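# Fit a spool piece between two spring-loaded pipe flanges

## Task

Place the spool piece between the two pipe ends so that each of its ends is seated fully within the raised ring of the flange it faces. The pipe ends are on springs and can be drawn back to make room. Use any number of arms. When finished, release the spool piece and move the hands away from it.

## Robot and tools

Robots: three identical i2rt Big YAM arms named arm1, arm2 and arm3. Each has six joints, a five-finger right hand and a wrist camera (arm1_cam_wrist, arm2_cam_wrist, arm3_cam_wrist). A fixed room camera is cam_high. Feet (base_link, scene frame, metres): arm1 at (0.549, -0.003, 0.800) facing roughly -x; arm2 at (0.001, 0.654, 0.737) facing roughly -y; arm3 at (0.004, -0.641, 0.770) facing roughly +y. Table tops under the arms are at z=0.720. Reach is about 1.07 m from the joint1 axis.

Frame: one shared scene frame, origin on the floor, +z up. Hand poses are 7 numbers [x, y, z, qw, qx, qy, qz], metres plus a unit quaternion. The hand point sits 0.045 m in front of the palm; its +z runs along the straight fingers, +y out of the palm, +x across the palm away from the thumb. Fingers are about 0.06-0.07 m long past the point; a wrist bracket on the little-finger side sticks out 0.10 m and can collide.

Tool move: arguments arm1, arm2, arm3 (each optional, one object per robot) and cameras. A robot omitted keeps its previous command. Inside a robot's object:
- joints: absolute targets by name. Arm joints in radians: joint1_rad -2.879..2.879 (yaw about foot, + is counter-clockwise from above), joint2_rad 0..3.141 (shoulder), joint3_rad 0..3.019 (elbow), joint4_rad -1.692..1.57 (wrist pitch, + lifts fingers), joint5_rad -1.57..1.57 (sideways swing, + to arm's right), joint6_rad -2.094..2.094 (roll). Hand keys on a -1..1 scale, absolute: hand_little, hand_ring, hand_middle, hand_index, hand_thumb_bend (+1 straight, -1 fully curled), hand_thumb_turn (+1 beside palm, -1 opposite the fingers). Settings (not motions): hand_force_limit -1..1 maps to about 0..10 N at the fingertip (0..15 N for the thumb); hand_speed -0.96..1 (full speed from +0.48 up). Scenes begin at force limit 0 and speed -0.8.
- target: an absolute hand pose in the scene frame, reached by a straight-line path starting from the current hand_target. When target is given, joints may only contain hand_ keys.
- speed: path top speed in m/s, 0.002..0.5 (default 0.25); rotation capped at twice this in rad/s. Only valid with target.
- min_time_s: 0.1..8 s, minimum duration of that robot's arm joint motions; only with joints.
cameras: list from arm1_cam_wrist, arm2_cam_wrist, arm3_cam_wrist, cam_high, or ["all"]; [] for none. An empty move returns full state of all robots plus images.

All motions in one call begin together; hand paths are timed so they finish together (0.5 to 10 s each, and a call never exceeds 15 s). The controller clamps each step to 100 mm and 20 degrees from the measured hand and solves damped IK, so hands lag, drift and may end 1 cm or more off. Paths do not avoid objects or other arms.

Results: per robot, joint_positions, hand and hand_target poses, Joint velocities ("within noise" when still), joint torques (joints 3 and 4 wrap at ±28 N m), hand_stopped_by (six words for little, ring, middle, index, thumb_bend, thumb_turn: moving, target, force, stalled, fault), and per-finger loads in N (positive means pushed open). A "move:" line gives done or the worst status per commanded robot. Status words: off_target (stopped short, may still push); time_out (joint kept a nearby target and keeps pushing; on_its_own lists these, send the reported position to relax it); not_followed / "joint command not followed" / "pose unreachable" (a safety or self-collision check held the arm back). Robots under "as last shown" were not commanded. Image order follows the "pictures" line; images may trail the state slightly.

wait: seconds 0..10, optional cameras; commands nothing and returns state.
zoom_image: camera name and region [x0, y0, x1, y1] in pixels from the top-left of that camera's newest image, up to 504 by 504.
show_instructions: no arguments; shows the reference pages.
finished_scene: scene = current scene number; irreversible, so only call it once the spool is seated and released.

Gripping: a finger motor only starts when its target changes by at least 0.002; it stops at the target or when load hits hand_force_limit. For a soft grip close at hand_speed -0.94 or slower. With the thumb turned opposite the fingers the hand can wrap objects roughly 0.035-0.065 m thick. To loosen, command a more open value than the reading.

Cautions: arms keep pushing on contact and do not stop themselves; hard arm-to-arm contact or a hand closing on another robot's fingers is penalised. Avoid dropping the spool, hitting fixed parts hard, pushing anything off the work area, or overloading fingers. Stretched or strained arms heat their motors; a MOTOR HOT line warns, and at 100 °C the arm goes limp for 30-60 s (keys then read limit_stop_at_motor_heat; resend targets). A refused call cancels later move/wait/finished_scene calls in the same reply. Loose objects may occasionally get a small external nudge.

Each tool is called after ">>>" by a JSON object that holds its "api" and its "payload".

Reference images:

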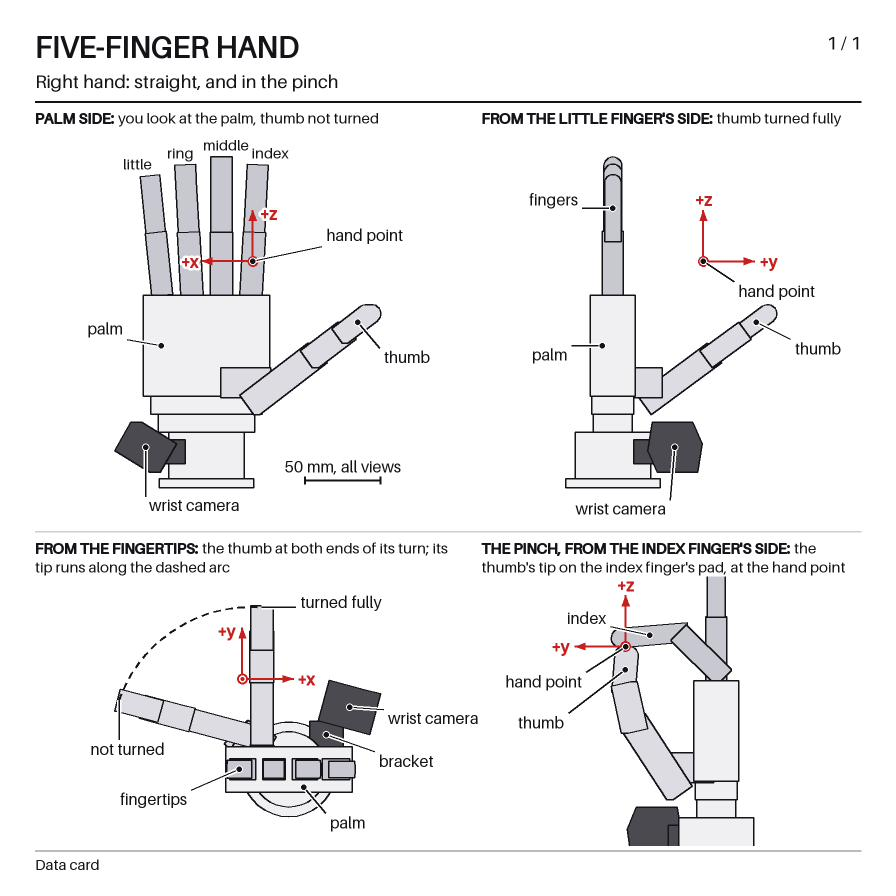

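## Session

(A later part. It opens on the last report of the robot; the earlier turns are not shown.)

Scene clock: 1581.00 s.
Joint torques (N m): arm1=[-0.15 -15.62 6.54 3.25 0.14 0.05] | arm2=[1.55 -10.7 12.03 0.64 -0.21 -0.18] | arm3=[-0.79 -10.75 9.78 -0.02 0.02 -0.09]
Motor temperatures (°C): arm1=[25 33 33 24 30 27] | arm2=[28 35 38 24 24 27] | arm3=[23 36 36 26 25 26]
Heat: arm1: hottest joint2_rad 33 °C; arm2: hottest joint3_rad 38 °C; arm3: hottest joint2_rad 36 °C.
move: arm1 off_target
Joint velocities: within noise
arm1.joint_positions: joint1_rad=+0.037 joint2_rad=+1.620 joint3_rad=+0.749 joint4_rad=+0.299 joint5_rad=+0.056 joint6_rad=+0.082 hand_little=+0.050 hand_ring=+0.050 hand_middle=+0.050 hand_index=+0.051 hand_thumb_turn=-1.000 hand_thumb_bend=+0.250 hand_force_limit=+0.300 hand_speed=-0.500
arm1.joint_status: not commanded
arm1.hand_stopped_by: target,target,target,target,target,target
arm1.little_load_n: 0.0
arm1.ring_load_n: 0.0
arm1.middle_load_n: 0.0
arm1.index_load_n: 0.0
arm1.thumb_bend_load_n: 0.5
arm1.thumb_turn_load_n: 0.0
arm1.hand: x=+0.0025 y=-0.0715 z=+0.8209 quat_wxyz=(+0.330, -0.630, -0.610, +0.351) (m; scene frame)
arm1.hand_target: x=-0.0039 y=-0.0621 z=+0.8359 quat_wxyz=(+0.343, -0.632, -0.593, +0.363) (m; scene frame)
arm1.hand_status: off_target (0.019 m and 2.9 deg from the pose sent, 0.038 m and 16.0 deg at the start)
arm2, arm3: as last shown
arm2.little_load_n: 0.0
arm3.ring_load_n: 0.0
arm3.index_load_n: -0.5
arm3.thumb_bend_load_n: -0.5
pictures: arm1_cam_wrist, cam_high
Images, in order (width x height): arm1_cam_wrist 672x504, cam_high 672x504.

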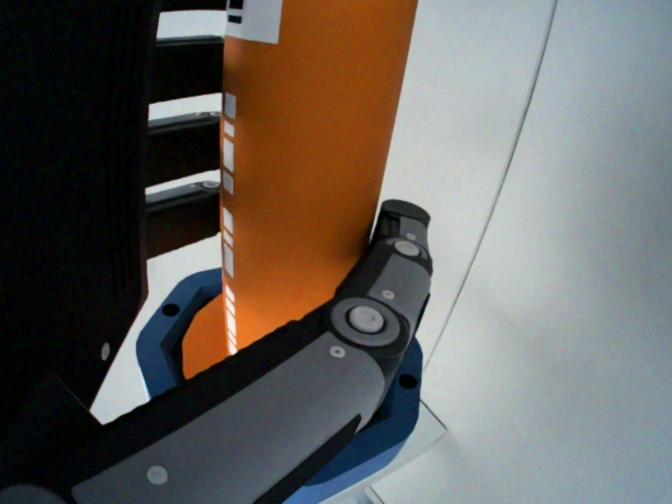

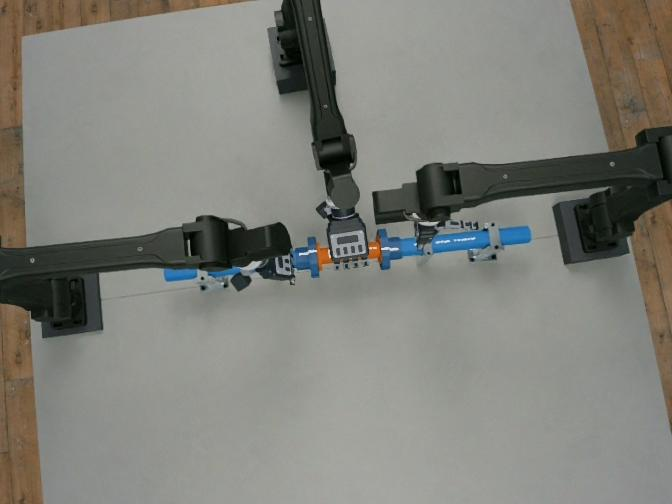

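>>> {"api": "move", "payload": {"arm1": {"target":[-0.004,-0.052,0.836,0.3433,-0.6322,-0.5923,0.3630],"speed":0.08}}}

>>> {"api": "move", "payload": {"arm1": {"joints":{"hand_force_limit":0.6,"hand_speed":-0.88,"hand_little":-0.95,"hand_ring":-0.95,"hand_middle":-0.95,"hand_index":-0.95,"hand_thumb_bend":-0.95}}, "cameras": ["arm1_cam_wrist"]}}

>>> {"api": "move", "payload": {"arm1": {"target":[0.0,-0.062,0.900,0.4094,-0.5844,-0.6351,0.2958],"speed":0.08}, "cameras": ["arm1_cam_wrist","cam_high"]}}

>>> {"api": "zoom_image", "payload": {"camera": "cam_high", "region": [285, 215, 405, 285]}}

Scene clock: 1594.47 s.
Joint torques (N m): arm1=[-0.38 -15.79 6.56 3.22 -0.02 -0.1] | arm2=[1.55 -10.64 12.03 0.64 -0.21 -0.18] | arm3=[-0.97 -10.75 9.76 -0.05 0.04 -0.11]
Motor temperatures (°C): arm1=[25 32 32 25 29 26] | arm2=[27 34 39 24 24 27] | arm3=[23 36 36 26 25 26]
Heat: arm1: hottest joint2_rad 32 °C; arm2: hottest joint3_rad 39 °C; arm3: hottest joint2_rad 36 °C.
move: arm1 off_target
Joint velocities: within noise
arm1.joint_positions: joint1_rad=+0.015 joint2_rad=+1.620 joint3_rad=+0.747 joint4_rad=+0.300 joint5_rad=+0.039 joint6_rad=+0.082 hand_little=+0.050 hand_ring=+0.050 hand_middle=+0.050 hand_index=+0.051 hand_thumb_turn=-1.000 hand_thumb_bend=+0.250 hand_force_limit=+0.300 hand_speed=-0.500
arm1.joint_status: not commanded
arm1.hand_stopped_by: target,target,target,target,target,target
arm1.little_load_n: 0.0
arm1.ring_load_n: 0.0
arm1.middle_load_n: 0.0
arm1.index_load_n: 0.0
arm1.thumb_bend_load_n: 1.0
arm1.thumb_turn_load_n: 0.5
arm1.hand: x=+0.0022 y=-0.0630 z=+0.8208 quat_wxyz=(+0.328, -0.633, -0.606, +0.352) (m; scene frame)
arm1.hand_target: x=-0.0038 y=-0.0521 z=+0.8357 quat_wxyz=(+0.343, -0.632, -0.592, +0.363) (m; scene frame)
arm1.hand_status: off_target (0.020 m and 2.7 deg from the pose sent, 0.025 m and 2.9 deg at the start)
arm2, arm3: as last shown
arm2.thumb_bend_load_n: -0.5
arm3.index_load_n: 0.0
arm3.thumb_bend_load_n: 0.0
pictures: none

Scene clock: 1599.50 s.
Joint torques (N m): arm1=[0.03 -15.74 6.58 3.03 0.16 0.03] | arm2=[1.49 -10.64 12.03 0.64 -0.21 -0.18] | arm3=[-0.79 -10.75 9.84 -0.08 0.03 -0.11]
Motor temperatures (°C): arm1=[25 32 32 25 29 26] | arm2=[27 34 40 24 24 27] | arm3=[23 36 36 26 25 26]
Heat: arm1: hottest joint2_rad 32 °C; arm2: hottest joint3_rad 40 °C; arm3: hottest joint2_rad 36 °C.
move: arm1 off_target
Joint velocities: within noise
arm1.joint_positions: joint1_rad=+0.014 joint2_rad=+1.620 joint3_rad=+0.746 joint4_rad=+0.306 joint5_rad=+0.034 joint6_rad=+0.071 hand_little=-0.192 hand_ring=-0.114 hand_middle=-0.069 hand_index=-0.023 hand_thumb_turn=-1.000 hand_thumb_bend=+0.209 hand_force_limit=+0.600 hand_speed=-0.880
arm1.joint_status: hand_little off_target (ended at -0.192, target -0.950); hand_ring off_target (ended at -0.114, target -0.950); hand_middle off_target (ended at -0.069, target -0.950); hand_index off_target (ended at -0.023, target -0.950); hand_thumb_bend off_target (ended at +0.209, target -0.950); the others done
arm1.hand_stopped_by: force,force,force,force,force,target
arm1.little_load_n: 7.5
arm1.ring_load_n: 2.0
arm1.middle_load_n: 2.5
arm1.index_load_n: 2.0
arm1.thumb_bend_load_n: 12.0
arm1.thumb_turn_load_n: 1.5
arm1.hand: x=+0.0018 y=-0.0625 z=+0.8208 quat_wxyz=(+0.330, -0.629, -0.609, +0.353) (m; scene frame)
arm1.hand_target: x=-0.0039 y=-0.0521 z=+0.8358 quat_wxyz=(+0.343, -0.632, -0.592, +0.363) (m; scene frame)
arm1.hand_status: not commanded
arm2, arm3: as last shown
arm2.thumb_bend_load_n: 0.0
pictures: arm1_cam_wrist
Images, in order (width x height): arm1_cam_wrist 672x504.

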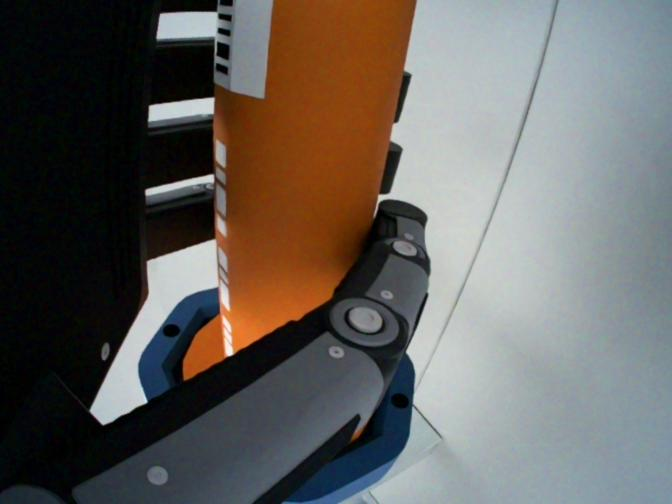

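Scene clock: 1601.53 s.
Joint torques (N m): arm1=[2.84 -27.28 7.86 0.94 2.06 -0.62] | arm2=[1.55 -10.7 12.03 0.64 -0.21 -0.18] | arm3=[-1.03 -10.99 9.81 -0.03 0.03 -0.1]
Motor temperatures (°C): arm1=[25 32 32 25 30 26] | arm2=[27 34 40 24 24 27] | arm3=[23 36 36 26 25 26]
Heat: arm1: hottest joint2_rad 32 °C; arm2: hottest joint3_rad 40 °C; arm3: hottest joint2_rad 36 °C.
move: arm1 off_target
Joint velocities: within noise
arm1.joint_positions: joint1_rad=+0.074 joint2_rad=+1.619 joint3_rad=+0.801 joint4_rad=+0.163 joint5_rad=+0.174 joint6_rad=-0.022 hand_little=-0.172 hand_ring=-0.114 hand_middle=-0.069 hand_index=-0.024 hand_thumb_turn=-1.000 hand_thumb_bend=+0.206 hand_force_limit=+0.600 hand_speed=-0.880
arm1.joint_status: not commanded
arm1.hand_stopped_by: force,force,force,force,force,target
arm1.little_load_n: 23.5
arm1.ring_load_n: 3.5
arm1.middle_load_n: 0.0
arm1.index_load_n: -0.5
arm1.thumb_bend_load_n: 0.0
arm1.thumb_turn_load_n: 0.0
arm1.hand: x=+0.0054 y=-0.0620 z=+0.8158 quat_wxyz=(+0.355, -0.615, -0.648, +0.275) (m; scene frame)
arm1.hand_target: x=-0.0020 y=-0.0624 z=+0.8924 quat_wxyz=(+0.409, -0.586, -0.633, +0.297) (m; scene frame)
arm1.hand_status: off_target (0.084 m and 7.6 deg from the pose sent, 0.079 m and 12.7 deg at the start)
arm2: as last shown
arm3.joint_positions: joint1_rad=-0.036 joint2_rad=+1.595 joint3_rad=+1.499 joint4_rad=-1.539 joint5_rad=-0.001 joint6_rad=+0.007 hand_little=-1.000 hand_ring=+1.000 hand_middle=-0.990 hand_index=+1.000 hand_thumb_turn=-1.000 hand_thumb_bend=+1.000 hand_force_limit=+0.600 hand_speed=+0.000
arm3.joint_status: not commanded
arm3.hand_stopped_by: target,target,target,target,target,target
arm3.little_load_n: 0.0
arm3.ring_load_n: -0.5
arm3.middle_load_n: 0.0
arm3.index_load_n: 0.0
arm3.thumb_bend_load_n: 0.0
arm3.thumb_turn_load_n: 0.0
arm3.hand: x=-0.0134 y=-0.2378 z=+0.9777 quat_wxyz=(+0.032, +0.999, -0.021, -0.001) (m; scene frame)
arm3.hand_target: x=-0.0120 y=-0.2399 z=+0.9800 quat_wxyz=(+0.035, +0.999, -0.017, -0.001) (m; scene frame)
arm3.hand_status: not commanded
pictures: arm1_cam_wrist, cam_high
Images, in order (width x height): arm1_cam_wrist 672x504, cam_high 672x504.

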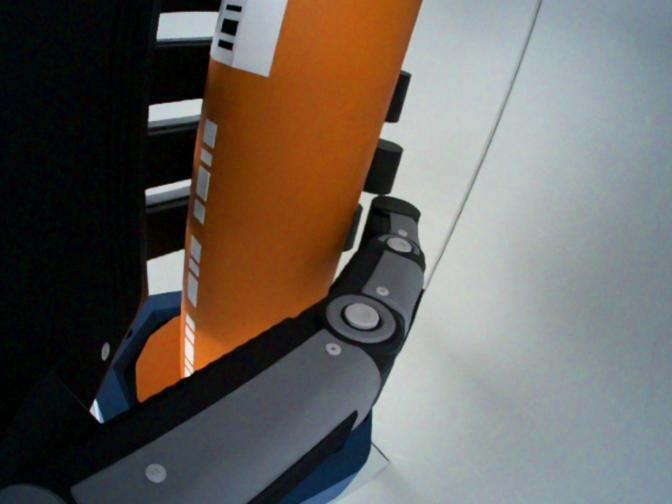

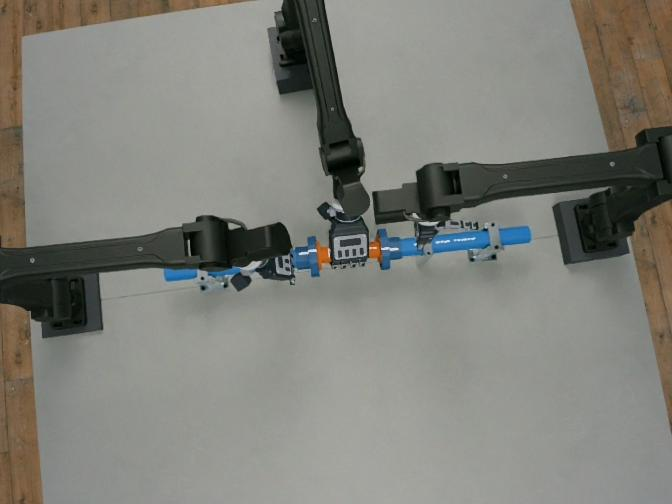

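Scaled by 4.200.

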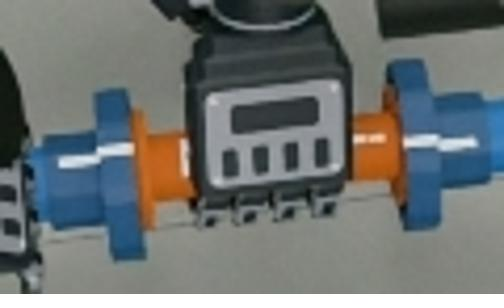

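>>> {"api": "move", "payload": {"arm1": {"target":[-0.004,-0.062,0.836,0.3433,-0.6322,-0.5923,0.3630],"speed":0.15,"joints":{"hand_speed":-0.5,"hand_little":0.05,"hand_ring":0.05,"hand_middle":0.05,"hand_index":0.05,"hand_thumb_bend":0.25}}}}

>>> {"api": "move", "payload": {"arm1": {"target":[-0.004,-0.068,0.838,0.3433,-0.6322,-0.5923,0.3630],"speed":0.1}, "arm2": {"target":[0.026,0.100,0.945,0.0045,-0.0168,-0.9658,0.2588],"speed":0.12}}}

>>> {"api": "move", "payload": {"arm1": {"joints":{"hand_force_limit":0.6,"hand_speed":-0.88,"hand_little":-0.93,"hand_ring":-0.93,"hand_middle":-0.93,"hand_index":-0.93,"hand_thumb_bend":-0.93}}, "cameras": ["arm1_cam_wrist","cam_high"]}}

Scene clock: 1615.20 s.
Joint torques (N m): arm1=[0.38 -14.21 6.94 3.67 -0.36 0.16] | arm2=[1.55 -10.7 12.03 0.64 -0.21 -0.18] | arm3=[-1.03 -10.64 9.78 -0.02 0.02 -0.09]
Motor temperatures (°C): arm1=[25 32 32 24 32 26] | arm2=[27 34 41 24 24 27] | arm3=[23 36 36 26 25 26]
Heat: arm1: hottest joint2_rad 32 °C; arm2: hottest joint3_rad 41 °C; arm3: hottest joint2_rad 36 °C.
move: arm1 off_target
Joint velocities: within noise
arm1.joint_positions: joint1_rad=+0.030 joint2_rad=+1.604 joint3_rad=+0.745 joint4_rad=+0.288 joint5_rad=+0.068 joint6_rad=+0.069 hand_little=+0.050 hand_ring=+0.050 hand_middle=+0.050 hand_index=+0.052 hand_thumb_turn=-1.000 hand_thumb_bend=+0.250 hand_force_limit=+0.600 hand_speed=-0.500
arm1.joint_status: all done
arm1.hand_stopped_by: target,target,target,target,target,target
arm1.little_load_n: 0.0
arm1.ring_load_n: 0.0
arm1.middle_load_n: 0.0
arm1.index_load_n: 3.5
arm1.thumb_bend_load_n: 1.0
arm1.thumb_turn_load_n: 0.0
arm1.hand: x=+0.0041 y=-0.0642 z=+0.8248 quat_wxyz=(+0.337, -0.630, -0.609, +0.344) (m; scene frame)
arm1.hand_target: x=-0.0038 y=-0.0620 z=+0.8361 quat_wxyz=(+0.343, -0.632, -0.593, +0.363) (m; scene frame)
arm1.hand_status: off_target (0.014 m and 3.0 deg from the pose sent, 0.022 m and 12.2 deg at the start)
arm2, arm3: as last shown
arm3.ring_load_n: 0.0
pictures: none

Scene clock: 1616.40 s.
Joint torques (N m): arm1=[1.38 -14.62 7.15 3.33 -0.02 0.16] | arm2=[1.55 -10.58 12.11 1.51 -0.2 -0.18] | arm3=[-0.91 -10.75 9.8 0.01 0.02 -0.1]
Motor temperatures (°C): arm1=[25 32 32 24 32 26] | arm2=[27 34 41 24 24 27] | arm3=[23 36 36 26 25 26]
Heat: arm1: hottest joint2_rad 32 °C; arm2: hottest joint3_rad 41 °C; arm3: hottest joint2_rad 36 °C.
move: arm1 off_target; arm2 off_target
Joint velocities: within noise
arm1.joint_positions: joint1_rad=+0.030 joint2_rad=+1.604 joint3_rad=+0.745 joint4_rad=+0.288 joint5_rad=+0.071 joint6_rad=+0.079 hand_little=+0.050 hand_ring=+0.050 hand_middle=+0.050 hand_index=+0.051 hand_thumb_turn=-1.000 hand_thumb_bend=+0.250 hand_force_limit=+0.600 hand_speed=-0.500
arm1.joint_status: not commanded
arm1.hand_stopped_by: target,target,target,target,target,target
arm1.little_load_n: 0.0
arm1.ring_load_n: 0.0
arm1.middle_load_n: 0.0
arm1.index_load_n: 2.5
arm1.thumb_bend_load_n: 1.5
arm1.thumb_turn_load_n: -1.0
arm1.hand: x=+0.0038 y=-0.0641 z=+0.8250 quat_wxyz=(+0.337, -0.633, -0.606, +0.345) (m; scene frame)
arm1.hand_target: x=-0.0038 y=-0.0680 z=+0.8381 quat_wxyz=(+0.343, -0.632, -0.593, +0.363) (m; scene frame)
arm1.hand_status: off_target (0.016 m and 2.7 deg from the pose sent, 0.016 m and 3.0 deg at the start)
arm2.joint_positions: joint1_rad=-0.010 joint2_rad=+1.564 joint3_rad=+1.409 joint4_rad=-0.961 joint5_rad=+0.019 joint6_rad=+0.035 hand_little=+0.600 hand_ring=+0.600 hand_middle=+0.600 hand_index=+0.600 hand_thumb_turn=-1.000 hand_thumb_bend=+1.000 hand_force_limit=+0.000 hand_speed=+0.200
arm2.joint_status: not commanded
arm2.hand_stopped_by: target,target,target,target,target,target
arm2.little_load_n: 0.0
arm2.ring_load_n: 0.0
arm2.middle_load_n: 0.0
arm2.index_load_n: 0.0
arm2.thumb_bend_load_n: 0.0
arm2.thumb_turn_load_n: 0.0
arm2.hand: x=+0.0284 y=+0.1253 z=+0.9217 quat_wxyz=(+0.004, -0.021, -0.974, +0.227) (m; scene frame)
arm2.hand_target: x=+0.0259 y=+0.1018 z=+0.9456 quat_wxyz=(+0.005, -0.017, -0.966, +0.259) (m; scene frame)
arm2.hand_status: off_target (0.034 m and 3.8 deg from the pose sent, 0.043 m and 3.0 deg at the start)
arm3: as last shown
arm3.little_load_n: -0.5
pictures: none

Scene clock: 1621.37 s.
Joint torques (N m): arm1=[1.44 -15.21 7.12 3.07 -0.06 0.21] | arm2=[1.55 -10.58 12.12 1.52 -0.2 -0.18] | arm3=[-0.91 -10.99 9.85 -0.03 0.02 -0.1]
Motor temperatures (°C): arm1=[25 32 32 25 31 26] | arm2=[27 33 42 24 24 27] | arm3=[23 36 36 26 25 26]
Heat: arm1: hottest joint2_rad 32 °C; arm2: hottest joint3_rad 42 °C; arm3: hottest joint2_rad 36 °C.
move: arm1 off_target
Joint velocities: within noise
arm1.joint_positions: joint1_rad=+0.030 joint2_rad=+1.610 joint3_rad=+0.745 joint4_rad=+0.295 joint5_rad=+0.072 joint6_rad=+0.074 hand_little=-0.092 hand_ring=-0.046 hand_middle=-0.013 hand_index=+0.021 hand_thumb_turn=-1.000 hand_thumb_bend=+0.227 hand_force_limit=+0.600 hand_speed=-0.880
arm1.joint_status: hand_little off_target (ended at -0.092, target -0.930); hand_ring off_target (ended at -0.046, target -0.930); hand_middle off_target (ended at -0.013, target -0.930); hand_index off_target (ended at +0.021, target -0.930); hand_thumb_bend off_target (ended at +0.227, target -0.930); the others done
arm1.hand_stopped_by: force,force,force,force,force,target
arm1.little_load_n: 7.5
arm1.ring_load_n: 4.0
arm1.middle_load_n: 1.5
arm1.index_load_n: 0.5
arm1.thumb_bend_load_n: 10.5
arm1.thumb_turn_load_n: 1.5
arm1.hand: x=+0.0031 y=-0.0638 z=+0.8230 quat_wxyz=(+0.338, -0.632, -0.607, +0.344) (m; scene frame)
arm1.hand_target: x=-0.0038 y=-0.0680 z=+0.8382 quat_wxyz=(+0.343, -0.632, -0.593, +0.363) (m; scene frame)
arm1.hand_status: not commanded
arm2, arm3: as last shown
arm2.index_load_n: -0.5
arm3.little_load_n: 0.0
pictures: arm1_cam_wrist, cam_high
Images, in order (width x height): arm1_cam_wrist 672x504, cam_high 672x504.

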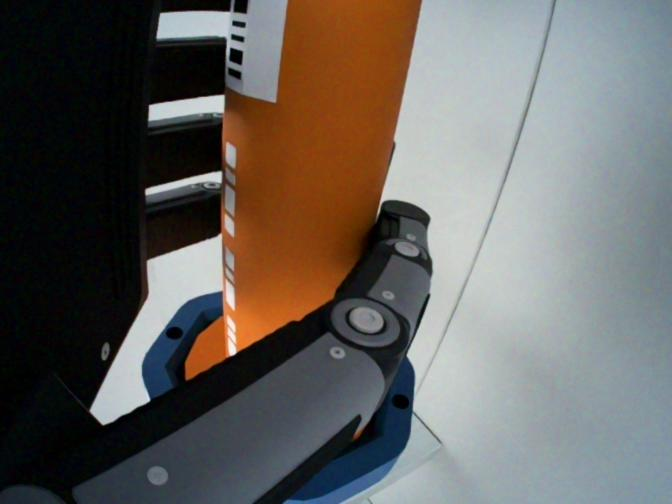

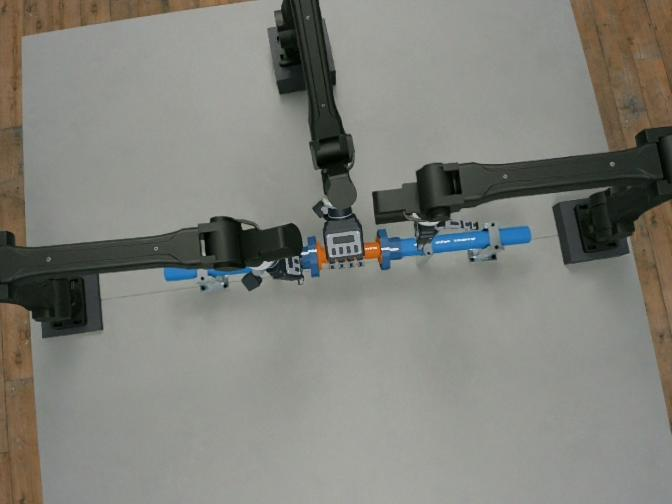

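>>> {"api": "move", "payload": {"arm1": {"target":[-0.004,-0.084,0.836,0.3433,-0.6322,-0.5923,0.3630],"speed":0.15,"joints":{"hand_speed":-0.5,"hand_little":0.05,"hand_ring":0.05,"hand_middle":0.05,"hand_index":0.05,"hand_thumb_bend":0.28}}}}

>>> {"api": "move", "payload": {"arm1": {"joints":{"hand_force_limit":0.6,"hand_speed":-0.88,"hand_little":-0.96,"hand_ring":-0.96,"hand_middle":-0.96,"hand_index":-0.96,"hand_thumb_bend":-0.96}}, "arm2": {"target":[0.026,0.066,0.930,0.0045,-0.0168,-0.9658,0.2588],"speed":0.08}, "cameras": ["arm1_cam_wrist","arm2_cam_wrist","cam_high"]}}

>>> {"api": "zoom_image", "payload": {"camera": "cam_high", "region": [285, 215, 405, 285]}}

Scene clock: 1626.90 s.
Joint torques (N m): arm1=[2.55 -14.33 7.41 3.19 0.09 0.07] | arm2=[1.55 -10.58 12.12 1.51 -0.2 -0.18] | arm3=[-0.97 -10.87 9.88 0.01 0 -0.1]
Motor temperatures (°C): arm1=[25 32 32 25 31 26] | arm2=[27 33 43 24 24 27] | arm3=[23 36 36 26 25 26]
Heat: arm1: hottest joint2_rad 32 °C; arm2: hottest joint3_rad 43 °C; arm3: hottest joint2_rad 36 °C.
move: arm1 off_target
Joint velocities: within noise
arm1.joint_positions: joint1_rad=+0.053 joint2_rad=+1.609 joint3_rad=+0.744 joint4_rad=+0.296 joint5_rad=+0.102 joint6_rad=+0.107 hand_little=+0.050 hand_ring=+0.050 hand_middle=+0.050 hand_index=+0.050 hand_thumb_turn=-1.000 hand_thumb_bend=+0.280 hand_force_limit=+0.600 hand_speed=-0.500
arm1.joint_status: all done
arm1.hand_stopped_by: target,target,target,target,target,target
arm1.little_load_n: 0.0
arm1.ring_load_n: 0.0
arm1.middle_load_n: 0.0
arm1.index_load_n: 0.0
arm1.thumb_bend_load_n: 0.5
arm1.thumb_turn_load_n: -0.5
arm1.hand: x=+0.0030 y=-0.0726 z=+0.8241 quat_wxyz=(+0.339, -0.639, -0.598, +0.345) (m; scene frame)
arm1.hand_target: x=-0.0037 y=-0.0839 z=+0.8362 quat_wxyz=(+0.343, -0.632, -0.592, +0.363) (m; scene frame)
arm1.hand_status: off_target (0.018 m and 2.3 deg from the pose sent, 0.025 m and 2.8 deg at the start)
arm2, arm3: as last shown
arm2.index_load_n: 0.0
arm3.little_load_n: -0.5
pictures: none

Scene clock: 1632.10 s.
Joint torques (N m): arm1=[2.37 -14.86 7.36 2.84 0.25 0.19] | arm2=[1.55 -10.23 11.63 1.44 -0.21 -0.16] | arm3=[-1.14 -11.05 9.84 -0.09 0.04 -0.1]
Motor temperatures (°C): arm1=[25 32 33 25 30 26] | arm2=[27 33 43 24 24 27] | arm3=[23 36 36 26 25 26]
Heat: arm1: hottest joint3_rad 33 °C; arm2: hottest joint3_rad 43 °C; arm3: hottest joint2_rad 36 °C.
move: arm1 off_target; arm2 off_target
Joint velocities: within noise
arm1.joint_positions: joint1_rad=+0.054 joint2_rad=+1.614 joint3_rad=+0.744 joint4_rad=+0.305 joint5_rad=+0.098 joint6_rad=+0.097 hand_little=-0.091 hand_ring=-0.047 hand_middle=-0.024 hand_index=+0.009 hand_thumb_turn=-1.000 hand_thumb_bend=+0.257 hand_force_limit=+0.600 hand_speed=-0.880
arm1.joint_status: hand_little off_target (ended at -0.091, target -0.960); hand_ring off_target (ended at -0.047, target -0.960); hand_middle off_target (ended at -0.024, target -0.960); hand_index off_target (ended at +0.009, target -0.960); hand_thumb_bend off_target (ended at +0.257, target -0.960); the others done
arm1.hand_stopped_by: force,force,force,force,force,target
arm1.little_load_n: 8.0
arm1.ring_load_n: 2.0
arm1.middle_load_n: 2.5
arm1.index_load_n: 0.0
arm1.thumb_bend_load_n: 10.0
arm1.thumb_turn_load_n: 2.0
arm1.hand: x=+0.0021 y=-0.0734 z=+0.8231 quat_wxyz=(+0.340, -0.634, -0.601, +0.347) (m; scene frame)
arm1.hand_target: x=-0.0038 y=-0.0840 z=+0.8363 quat_wxyz=(+0.343, -0.632, -0.592, +0.363) (m; scene frame)
arm1.hand_status: not commanded
arm2.joint_positions: joint1_rad=-0.010 joint2_rad=+1.641 joint3_rad=+1.492 joint4_rad=-0.939 joint5_rad=+0.019 joint6_rad=+0.033 hand_little=+0.600 hand_ring=+0.600 hand_middle=+0.600 hand_index=+0.600 hand_thumb_turn=-1.000 hand_thumb_bend=+1.000 hand_force_limit=+0.000 hand_speed=+0.200
arm2.joint_status: not commanded
arm2.hand_stopped_by: target,target,target,target,target,target
arm2.little_load_n: 0.0
arm2.ring_load_n: 0.0
arm2.middle_load_n: -1.0
arm2.index_load_n: 0.0
arm2.thumb_bend_load_n: 0.0
arm2.thumb_turn_load_n: 0.0
arm2.hand: x=+0.0282 y=+0.0886 z=+0.9197 quat_wxyz=(+0.004, -0.020, -0.970, +0.241) (m; scene frame)
arm2.hand_target: x=+0.0259 y=+0.0672 z=+0.9300 quat_wxyz=(+0.005, -0.017, -0.966, +0.259) (m; scene frame)
arm2.hand_status: off_target (0.025 m and 2.2 deg from the pose sent, 0.060 m and 3.8 deg at the start)
arm3: as last shown
arm3.little_load_n: 0.0
pictures: arm1_cam_wrist, arm2_cam_wrist, cam_high
Images, in order (width x height): arm1_cam_wrist 672x504, arm2_cam_wrist 672x504, cam_high 672x504.

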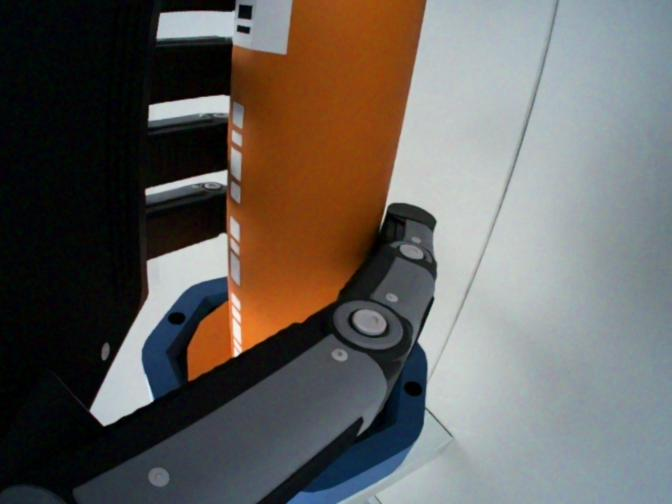

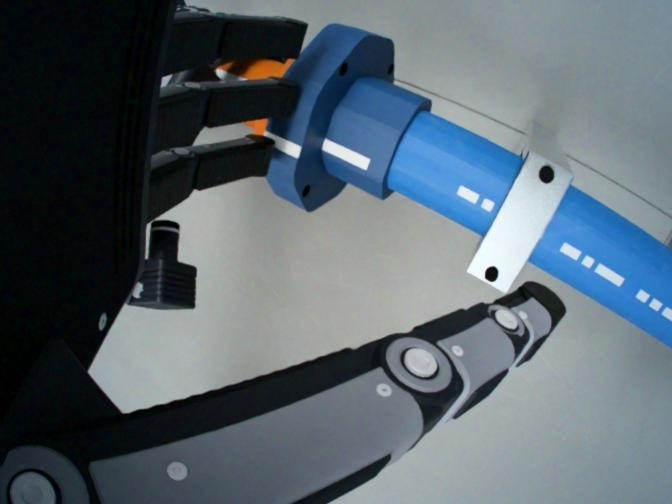

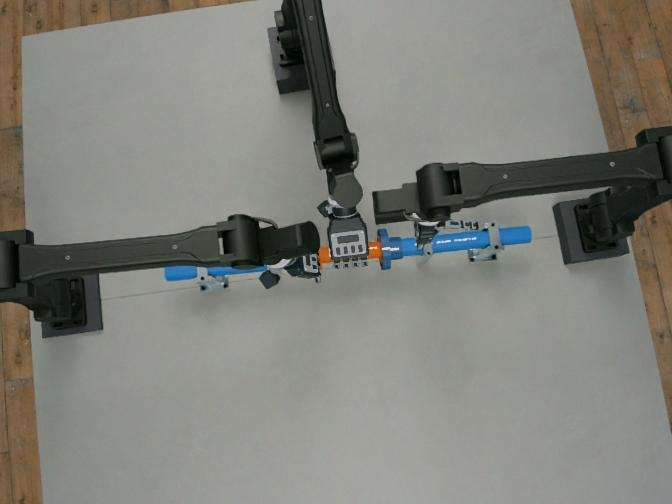

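Scaled by 4.200.

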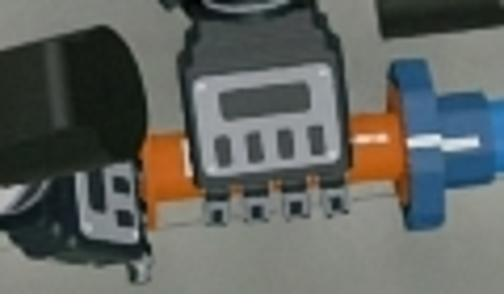

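>>> {"api": "move", "payload": {"arm2": {"target":[0.026,0.078,0.904,0.0045,-0.0168,-0.9658,0.2588],"speed":0.08}}}

>>> {"api": "move", "payload": {"arm2": {"target":[0.026,0.082,0.890,0.0045,-0.0168,-0.9658,0.2588],"speed":0.08}}}

>>> {"api": "move", "payload": {"arm2": {"target":[0.026,0.108,0.898,0.0045,-0.0168,-0.9658,0.2588],"speed":0.08}, "arm1": {"target":[-0.004,-0.105,0.840,0.3433,-0.6322,-0.5923,0.3630],"speed":0.08}, "cameras": ["arm1_cam_wrist","arm2_cam_wrist","cam_high"]}}

>>> {"api": "zoom_image", "payload": {"camera": "cam_high", "region": [285, 215, 405, 285]}}

Scene clock: 1637.63 s.
Joint torques (N m): arm1=[2.43 -14.74 7.36 2.81 0.25 0.18] | arm2=[1.55 -11.99 6.98 1.62 -0.21 -0.16] | arm3=[-1.03 -10.81 9.77 -0.05 0.04 -0.11]
Motor temperatures (°C): arm1=[25 32 33 25 30 26] | arm2=[27 33 43 24 24 27] | arm3=[23 36 36 26 25 26]
Heat: arm1: hottest joint3_rad 33 °C; arm2: hottest joint3_rad 43 °C; arm3: hottest joint2_rad 36 °C.
move: arm2 done
Joint velocities: within noise
arm1, arm3: as last shown
arm1.ring_load_n: 2.5
arm1.middle_load_n: 2.0
arm1.thumb_bend_load_n: 9.5
arm2.joint_positions: joint1_rad=-0.010 joint2_rad=+1.644 joint3_rad=+1.467 joint4_rad=-0.869 joint5_rad=+0.019 joint6_rad=+0.033 hand_little=+0.600 hand_ring=+0.600 hand_middle=+0.600 hand_index=+0.600 hand_thumb_turn=-1.000 hand_thumb_bend=+1.000 hand_force_limit=+0.000 hand_speed=+0.200
arm2.joint_status: not commanded
arm2.hand_stopped_by: target,target,target,target,target,target
arm2.little_load_n: 0.0
arm2.ring_load_n: 0.0
arm2.middle_load_n: -1.0
arm2.index_load_n: 0.0
arm2.thumb_bend_load_n: 0.0
arm2.thumb_turn_load_n: 0.0
arm2.hand: x=+0.0283 y=+0.0780 z=+0.9124 quat_wxyz=(+0.004, -0.020, -0.965, +0.261) (m; scene frame)
arm2.hand_target: x=+0.0260 y=+0.0780 z=+0.9041 quat_wxyz=(+0.004, -0.017, -0.966, +0.259) (m; scene frame)
arm2.hand_status: done (0.009 m and 0.5 deg from the pose sent, 0.019 m and 2.2 deg at the start)
pictures: none

Scene clock: 1638.67 s.
Joint torques (N m): arm1=[2.43 -14.92 7.35 2.86 0.24 0.18] | arm2=[1.61 -12.22 6.39 0.58 -0.22 -0.16] | arm3=[-0.79 -10.81 9.84 -0.12 0.02 -0.09]
Motor temperatures (°C): arm1=[25 32 33 25 30 26] | arm2=[27 33 43 24 24 27] | arm3=[23 36 36 26 25 26]
Heat: arm1: hottest joint3_rad 33 °C; arm2: hottest joint3_rad 43 °C; arm3: hottest joint2_rad 36 °C.
move: arm2 off_target
Joint velocities: within noise
arm1, arm3: as last shown
arm2.joint_positions: joint1_rad=-0.011 joint2_rad=+1.644 joint3_rad=+1.435 joint4_rad=-0.806 joint5_rad=+0.019 joint6_rad=+0.033 hand_little=+0.600 hand_ring=+0.600 hand_middle=+0.600 hand_index=+0.600 hand_thumb_turn=-1.000 hand_thumb_bend=+1.000 hand_force_limit=+0.000 hand_speed=+0.200
arm2.joint_status: not commanded
arm2.hand_stopped_by: target,target,target,target,target,target
arm2.little_load_n: 0.0
arm2.ring_load_n: 0.0
arm2.middle_load_n: 3.0
arm2.index_load_n: 0.0
arm2.thumb_bend_load_n: 0.0
arm2.thumb_turn_load_n: 0.0
arm2.hand: x=+0.0279 y=+0.0721 z=+0.9031 quat_wxyz=(+0.004, -0.020, -0.961, +0.276) (m; scene frame)
arm2.hand_target: x=+0.0261 y=+0.0821 z=+0.8901 quat_wxyz=(+0.004, -0.017, -0.966, +0.259) (m; scene frame)
arm2.hand_status: off_target (0.017 m and 2.1 deg from the pose sent, 0.023 m and 0.4 deg at the start)
pictures: none

Scene clock: 1639.67 s.
Joint torques (N m): arm1=[5.01 -15.56 8.14 2.09 0.12 0.46] | arm2=[1.55 -15.5 5.19 -1.21 -0.23 -0.16] | arm3=[-0.91 -10.87 9.8 -0.13 0 -0.11]
Motor temperatures (°C): arm1=[25 32 33 25 30 26] | arm2=[27 33 43 24 24 27] | arm3=[23 36 36 26 25 26]
Heat: arm1: hottest joint3_rad 33 °C; arm2: hottest joint3_rad 43 °C; arm3: hottest joint2_rad 36 °C.
move: arm1 off_target; arm2 off_target
Joint velocities: within noise
arm1.joint_positions: joint1_rad=+0.067 joint2_rad=+1.616 joint3_rad=+0.744 joint4_rad=+0.305 joint5_rad=+0.141 joint6_rad=+0.097 hand_little=-0.091 hand_ring=-0.047 hand_middle=-0.025 hand_index=+0.009 hand_thumb_turn=-1.000 hand_thumb_bend=+0.257 hand_force_limit=+0.600 hand_speed=-0.880
arm1.joint_status: not commanded
arm1.hand_stopped_by: force,force,force,force,force,target
arm1.little_load_n: 14.0
arm1.ring_load_n: 2.5
arm1.middle_load_n: 0.0
arm1.index_load_n: 0.0
arm1.thumb_bend_load_n: 7.5
arm1.thumb_turn_load_n: -1.0
arm1.hand: x=+0.0019 y=-0.0724 z=+0.8218 quat_wxyz=(+0.352, -0.637, -0.598, +0.336) (m; scene frame)
arm1.hand_target: x=-0.0030 y=-0.1044 z=+0.8399 quat_wxyz=(+0.342, -0.632, -0.593, +0.363) (m; scene frame)
arm1.hand_status: off_target (0.038 m and 3.4 deg from the pose sent, 0.036 m and 2.2 deg at the start)
arm2.joint_positions: joint1_rad=-0.011 joint2_rad=+1.621 joint3_rad=+1.391 joint4_rad=-0.767 joint5_rad=+0.019 joint6_rad=+0.033 hand_little=+0.600 hand_ring=+0.600 hand_middle=+0.601 hand_index=+0.601 hand_thumb_turn=-1.000 hand_thumb_bend=+1.000 hand_force_limit=+0.000 hand_speed=+0.200
arm2.joint_status: not commanded
arm2.hand_stopped_by: target,target,target,target,target,target
arm2.little_load_n: 0.0
arm2.ring_load_n: 0.0
arm2.middle_load_n: 6.0
arm2.index_load_n: 6.0
arm2.thumb_bend_load_n: 0.0
arm2.thumb_turn_load_n: 0.0
arm2.hand: x=+0.0279 y=+0.0777 z=+0.8993 quat_wxyz=(+0.003, -0.021, -0.958, +0.285) (m; scene frame)
arm2.hand_target: x=+0.0263 y=+0.1064 z=+0.8975 quat_wxyz=(+0.004, -0.017, -0.966, +0.259) (m; scene frame)
arm2.hand_status: off_target (0.030 m and 3.2 deg from the pose sent, 0.036 m and 2.1 deg at the start)
arm3.joint_positions: joint1_rad=-0.036 joint2_rad=+1.595 joint3_rad=+1.499 joint4_rad=-1.539 joint5_rad=-0.001 joint6_rad=+0.007 hand_little=-1.000 hand_ring=+1.000 hand_middle=-0.990 hand_index=+1.000 hand_thumb_turn=-1.000 hand_thumb_bend=+1.000 hand_force_limit=+0.600 hand_speed=+0.000
arm3.joint_status: not commanded
arm3.hand_stopped_by: target,target,target,target,target,target
arm3.little_load_n: 0.0
arm3.ring_load_n: 0.0
arm3.middle_load_n: 0.0
arm3.index_load_n: 0.0
arm3.thumb_bend_load_n: 0.0
arm3.thumb_turn_load_n: 0.0
arm3.hand: x=-0.0134 y=-0.2378 z=+0.9777 quat_wxyz=(+0.032, +0.999, -0.021, -0.001) (m; scene frame)
arm3.hand_target: x=-0.0120 y=-0.2399 z=+0.9800 quat_wxyz=(+0.035, +0.999, -0.017, -0.001) (m; scene frame)
arm3.hand_status: not commanded
pictures: arm1_cam_wrist, arm2_cam_wrist, cam_high
Images, in order (width x height): arm1_cam_wrist 672x504, arm2_cam_wrist 672x504, cam_high 672x504.

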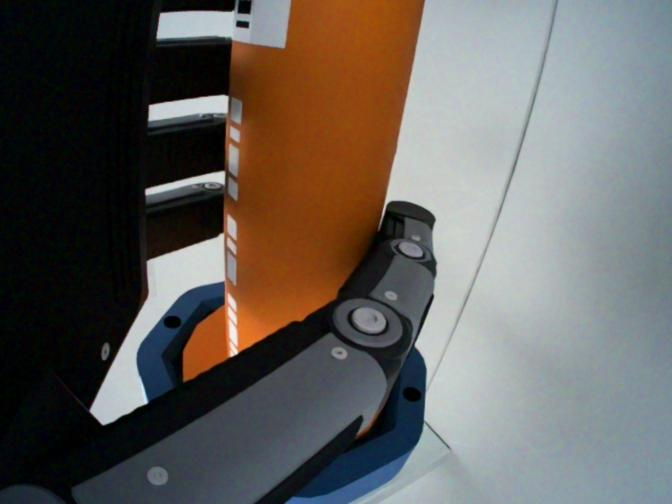

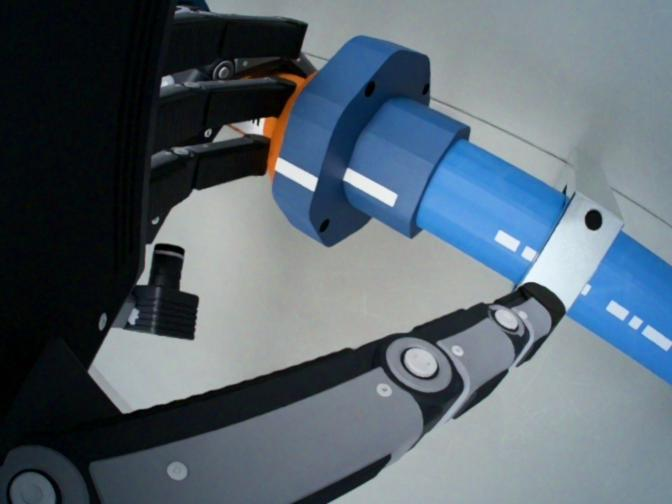

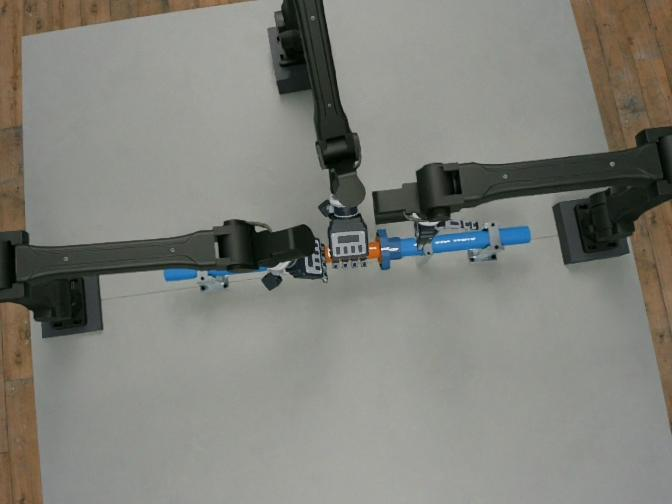

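Scaled by 4.200.

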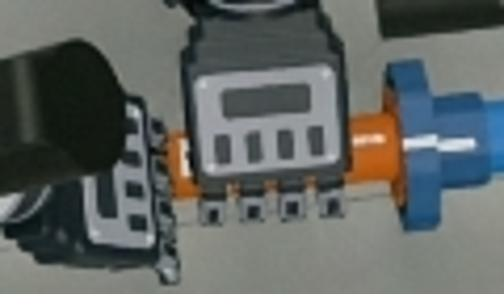

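>>> {"api": "zoom_image", "payload": {"camera": "arm2_cam_wrist", "region": [160, 10, 460, 260]}}

Scaled by 1.680 from the camera's 672x504 image, which has a finer 960x720 frame.

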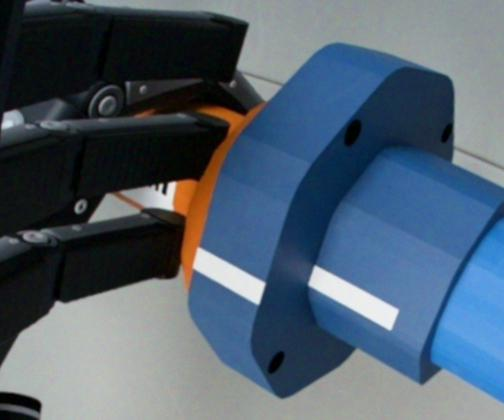

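>>> {"api": "move", "payload": {"arm2": {"target":[0.026,0.072,0.905,0.0045,-0.0168,-0.9658,0.2588],"speed":0.08}, "arm1": {"target":[-0.004,-0.074,0.838,0.3433,-0.6322,-0.5923,0.3630],"speed":0.08}}}

>>> {"api": "move", "payload": {"arm2": {"target":[0.026,0.100,0.965,0.0045,-0.0168,-0.9658,0.2588],"speed":0.12,"joints":{"hand_little":-1,"hand_ring":-1,"hand_middle":-1,"hand_index":-1}}, "cameras": ["arm1_cam_wrist","arm2_cam_wrist","cam_high"]}}

>>> {"api": "zoom_image", "payload": {"camera": "cam_high", "region": [285, 215, 405, 285]}}

>>> {"api": "zoom_image", "payload": {"camera": "arm2_cam_wrist", "region": [160, 0, 460, 250]}}

Scene clock: 1657.07 s.
Joint torques (N m): arm1=[0.91 -15.5 7.25 2.7 -0.34 0.19] | arm2=[1.67 -11.4 10.36 -0.58 -0.21 -0.16] | arm3=[-0.91 -10.93 9.78 -0.02 0.03 -0.11]
Motor temperatures (°C): arm1=[25 32 33 24 29 26] | arm2=[27 33 41 24 24 27] | arm3=[23 36 36 26 25 26]
Heat: arm1: hottest joint3_rad 33 °C; arm2: hottest joint3_rad 41 °C; arm3: hottest joint2_rad 36 °C.
move: arm1 off_target; arm2 done
Joint velocities: within noise
arm1.joint_positions: joint1_rad=+0.051 joint2_rad=+1.616 joint3_rad=+0.744 joint4_rad=+0.305 joint5_rad=+0.092 joint6_rad=+0.084 hand_little=-0.091 hand_ring=-0.047 hand_middle=-0.025 hand_index=+0.009 hand_thumb_turn=-1.000 hand_thumb_bend=+0.255 hand_force_limit=+0.600 hand_speed=-0.880
arm1.joint_status: not commanded
arm1.hand_stopped_by: force,force,force,force,force,target
arm1.little_load_n: 5.0
arm1.ring_load_n: 0.0
arm1.middle_load_n: 0.5
arm1.index_load_n: 0.0
arm1.thumb_bend_load_n: 4.0
arm1.thumb_turn_load_n: 1.0
arm1.hand: x=+0.0026 y=-0.0725 z=+0.8218 quat_wxyz=(+0.340, -0.631, -0.606, +0.345) (m; scene frame)
arm1.hand_target: x=-0.0040 y=-0.0739 z=+0.8379 quat_wxyz=(+0.343, -0.632, -0.592, +0.363) (m; scene frame)
arm1.hand_status: off_target (0.018 m and 2.6 deg from the pose sent, 0.017 m and 3.4 deg at the start)
arm2.joint_positions: joint1_rad=-0.011 joint2_rad=+1.648 joint3_rad=+1.439 joint4_rad=-0.824 joint5_rad=+0.019 joint6_rad=+0.033 hand_little=+0.600 hand_ring=+0.600 hand_middle=+0.601 hand_index=+0.600 hand_thumb_turn=-1.000 hand_thumb_bend=+1.000 hand_force_limit=+0.000 hand_speed=+0.200
arm2.joint_status: not commanded
arm2.hand_stopped_by: target,target,target,target,target,target
arm2.little_load_n: 0.0
arm2.ring_load_n: 0.0
arm2.middle_load_n: 2.5
arm2.index_load_n: 2.5
arm2.thumb_bend_load_n: 0.0
arm2.thumb_turn_load_n: 0.0
arm2.hand: x=+0.0279 y=+0.0753 z=+0.9010 quat_wxyz=(+0.004, -0.020, -0.963, +0.268) (m; scene frame)
arm2.hand_target: x=+0.0260 y=+0.0722 z=+0.9049 quat_wxyz=(+0.004, -0.017, -0.966, +0.259) (m; scene frame)
arm2.hand_status: done (0.006 m and 1.1 deg from the pose sent, 0.008 m and 3.2 deg at the start)
arm3: as last shown
arm3.middle_load_n: 0.5
pictures: none

Scene clock: 1658.47 s.
Joint torques (N m): arm1=[1.44 -15.56 7.28 2.69 0.08 0.11] | arm2=[1.67 -12.63 10.59 0.58 -0.22 -0.17] | arm3=[-1.03 -11.05 9.76 -0.02 0.03 -0.11]
Motor temperatures (°C): arm1=[25 32 33 24 29 26] | arm2=[27 33 42 24 24 27] | arm3=[23 36 36 26 25 26]
Heat: arm1: hottest joint3_rad 33 °C; arm2: hottest joint3_rad 42 °C; arm3: hottest joint2_rad 36 °C.
move: arm2 off_target
Joint velocities: within noise
arm1, arm3: as last shown
arm1.joint_positions: joint1_rad=+0.045 joint2_rad=+1.616 joint3_rad=+0.744 joint4_rad=+0.305 joint5_rad=+0.082 joint6_rad=+0.090 hand_little=-0.092 hand_ring=-0.047 hand_middle=-0.024 hand_index=+0.009 hand_thumb_turn=-1.000 hand_thumb_bend=+0.254 hand_force_limit=+0.600 hand_speed=-0.880
arm1.little_load_n: 2.5
arm1.middle_load_n: 2.0
arm1.index_load_n: 1.5
arm1.thumb_bend_load_n: 1.5
arm1.thumb_turn_load_n: 0.0
arm1.hand: x=+0.0024 y=-0.0715 z=+0.8220 quat_wxyz=(+0.337, -0.633, -0.604, +0.348) (m; scene frame)
arm1.hand_target: x=-0.0040 y=-0.0739 z=+0.8379 quat_wxyz=(+0.343, -0.632, -0.593, +0.363) (m; scene frame)
arm2.joint_positions: joint1_rad=-0.011 joint2_rad=+1.580 joint3_rad=+1.482 joint4_rad=-0.991 joint5_rad=+0.019 joint6_rad=+0.035 hand_little=-1.000 hand_ring=-1.000 hand_middle=+0.515 hand_index=+0.509 hand_thumb_turn=-1.000 hand_thumb_bend=+1.000 hand_force_limit=+0.000 hand_speed=+0.200
arm2.joint_status: hand_middle off_target (ended at +0.515, target -1.000); hand_index off_target (ended at +0.509, target -1.000); the others done
arm2.hand_stopped_by: target,target,force,force,target,target
arm2.little_load_n: 0.0
arm2.ring_load_n: 0.0
arm2.middle_load_n: 0.0
arm2.index_load_n: 0.0
arm2.thumb_bend_load_n: 0.0
arm2.thumb_turn_load_n: 0.0
arm2.hand: x=+0.0279 y=+0.1093 z=+0.9442 quat_wxyz=(+0.004, -0.021, -0.970, +0.240) (m; scene frame)
arm2.hand_target: x=+0.0261 y=+0.1006 z=+0.9651 quat_wxyz=(+0.005, -0.017, -0.966, +0.259) (m; scene frame)
arm2.hand_status: off_target (0.023 m and 2.2 deg from the pose sent, 0.069 m and 1.1 deg at the start)
arm3.middle_load_n: 0.0
pictures: arm1_cam_wrist, arm2_cam_wrist, cam_high
Images, in order (width x height): arm1_cam_wrist 672x504, arm2_cam_wrist 672x504, cam_high 672x504.

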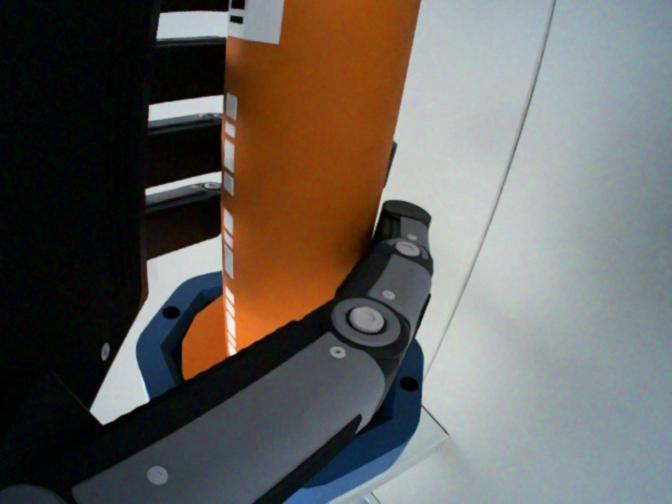

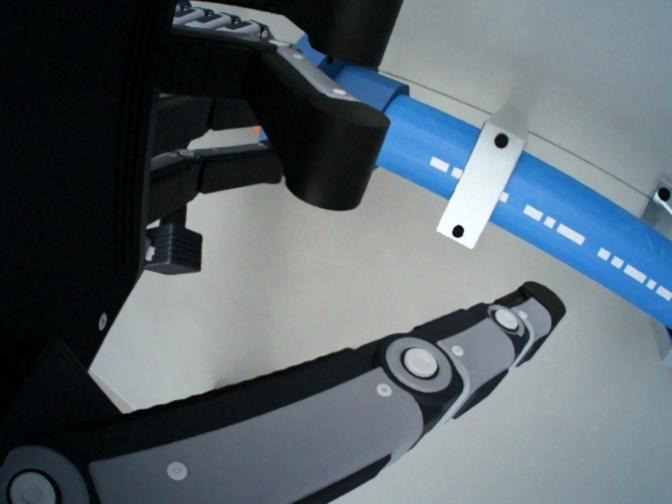

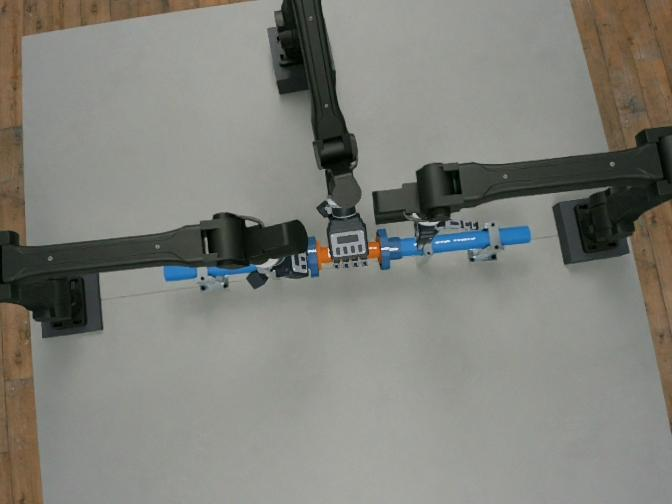

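Scaled by 4.200.

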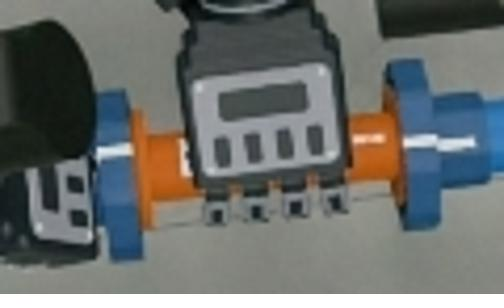

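Scaled by 1.680 from the camera's 672x504 image, which has a finer 960x720 frame.

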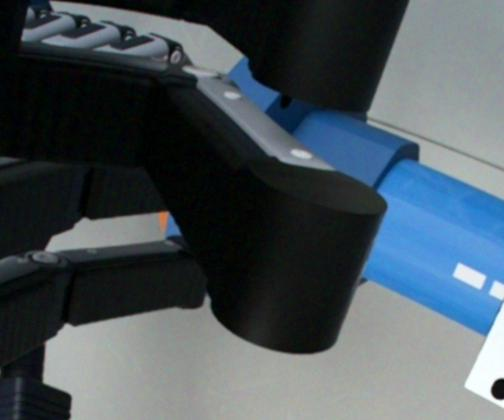

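>>> {"api": "move", "payload": {"arm2": {"target":[0.026,0.082,0.950,0.0045,-0.0168,-0.9658,0.2588],"speed":0.12,"joints":{"hand_little":1,"hand_ring":1,"hand_middle":1,"hand_index":1}}, "cameras": ["arm2_cam_wrist"]}}

>>> {"api": "zoom_image", "payload": {"camera": "arm2_cam_wrist", "region": [160, 0, 460, 250]}}

Scene clock: 1663.20 s.
Joint torques (N m): arm1=[1.32 -15.56 7.27 2.69 0.08 0.12] | arm2=[1.61 -11.05 11.84 1.54 -0.21 -0.16] | arm3=[-0.97 -10.99 9.81 -0.05 0.03 -0.07]
Motor temperatures (°C): arm1=[25 32 33 24 29 26] | arm2=[27 33 42 24 24 27] | arm3=[23 36 36 26 25 26]
Heat: arm1: hottest joint3_rad 33 °C; arm2: hottest joint3_rad 42 °C; arm3: hottest joint2_rad 36 °C.
move: arm2 off_target
Joint velocities: within noise
arm1, arm3: as last shown
arm1.little_load_n: 2.0
arm1.middle_load_n: 2.5
arm2.joint_positions: joint1_rad=-0.011 joint2_rad=+1.610 joint3_rad=+1.482 joint4_rad=-0.984 joint5_rad=+0.019 joint6_rad=+0.034 hand_little=+1.000 hand_ring=+1.000 hand_middle=+1.000 hand_index=+1.000 hand_thumb_turn=-1.000 hand_thumb_bend=+1.000 hand_force_limit=+0.000 hand_speed=+0.200
arm2.joint_status: all done
arm2.hand_stopped_by: target,target,target,target,target,target
arm2.little_load_n: 0.0
arm2.ring_load_n: 0.0
arm2.middle_load_n: 0.0
arm2.index_load_n: 0.0
arm2.thumb_bend_load_n: 0.0
arm2.thumb_turn_load_n: 0.0
arm2.hand: x=+0.0278 y=+0.1052 z=+0.9289 quat_wxyz=(+0.004, -0.020, -0.973, +0.229) (m; scene frame)
arm2.hand_target: x=+0.0261 y=+0.0836 z=+0.9504 quat_wxyz=(+0.005, -0.017, -0.966, +0.259) (m; scene frame)
arm2.hand_status: off_target (0.031 m and 3.5 deg from the pose sent, 0.028 m and 2.3 deg at the start)
arm3.little_load_n: 0.5
pictures: arm2_cam_wrist
Images, in order (width x height): arm2_cam_wrist 672x504.

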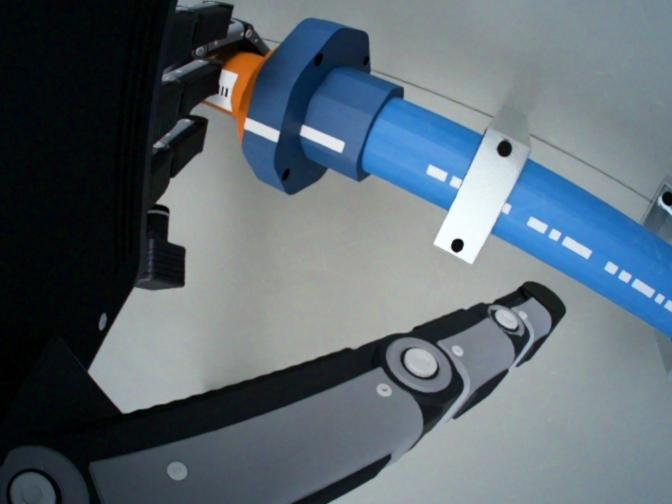

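Scaled by 1.680 from the camera's 672x504 image, which has a finer 960x720 frame.

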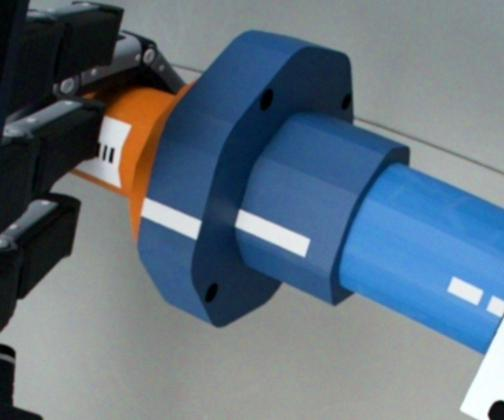

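>>> {"api": "zoom_image", "payload": {"camera": "arm2_cam_wrist", "region": [200, 10, 320, 200]}}

Scaled by 2.653 from the camera's 672x504 image, which has a finer 960x720 frame.

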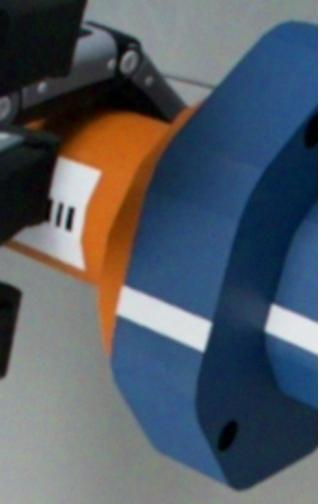

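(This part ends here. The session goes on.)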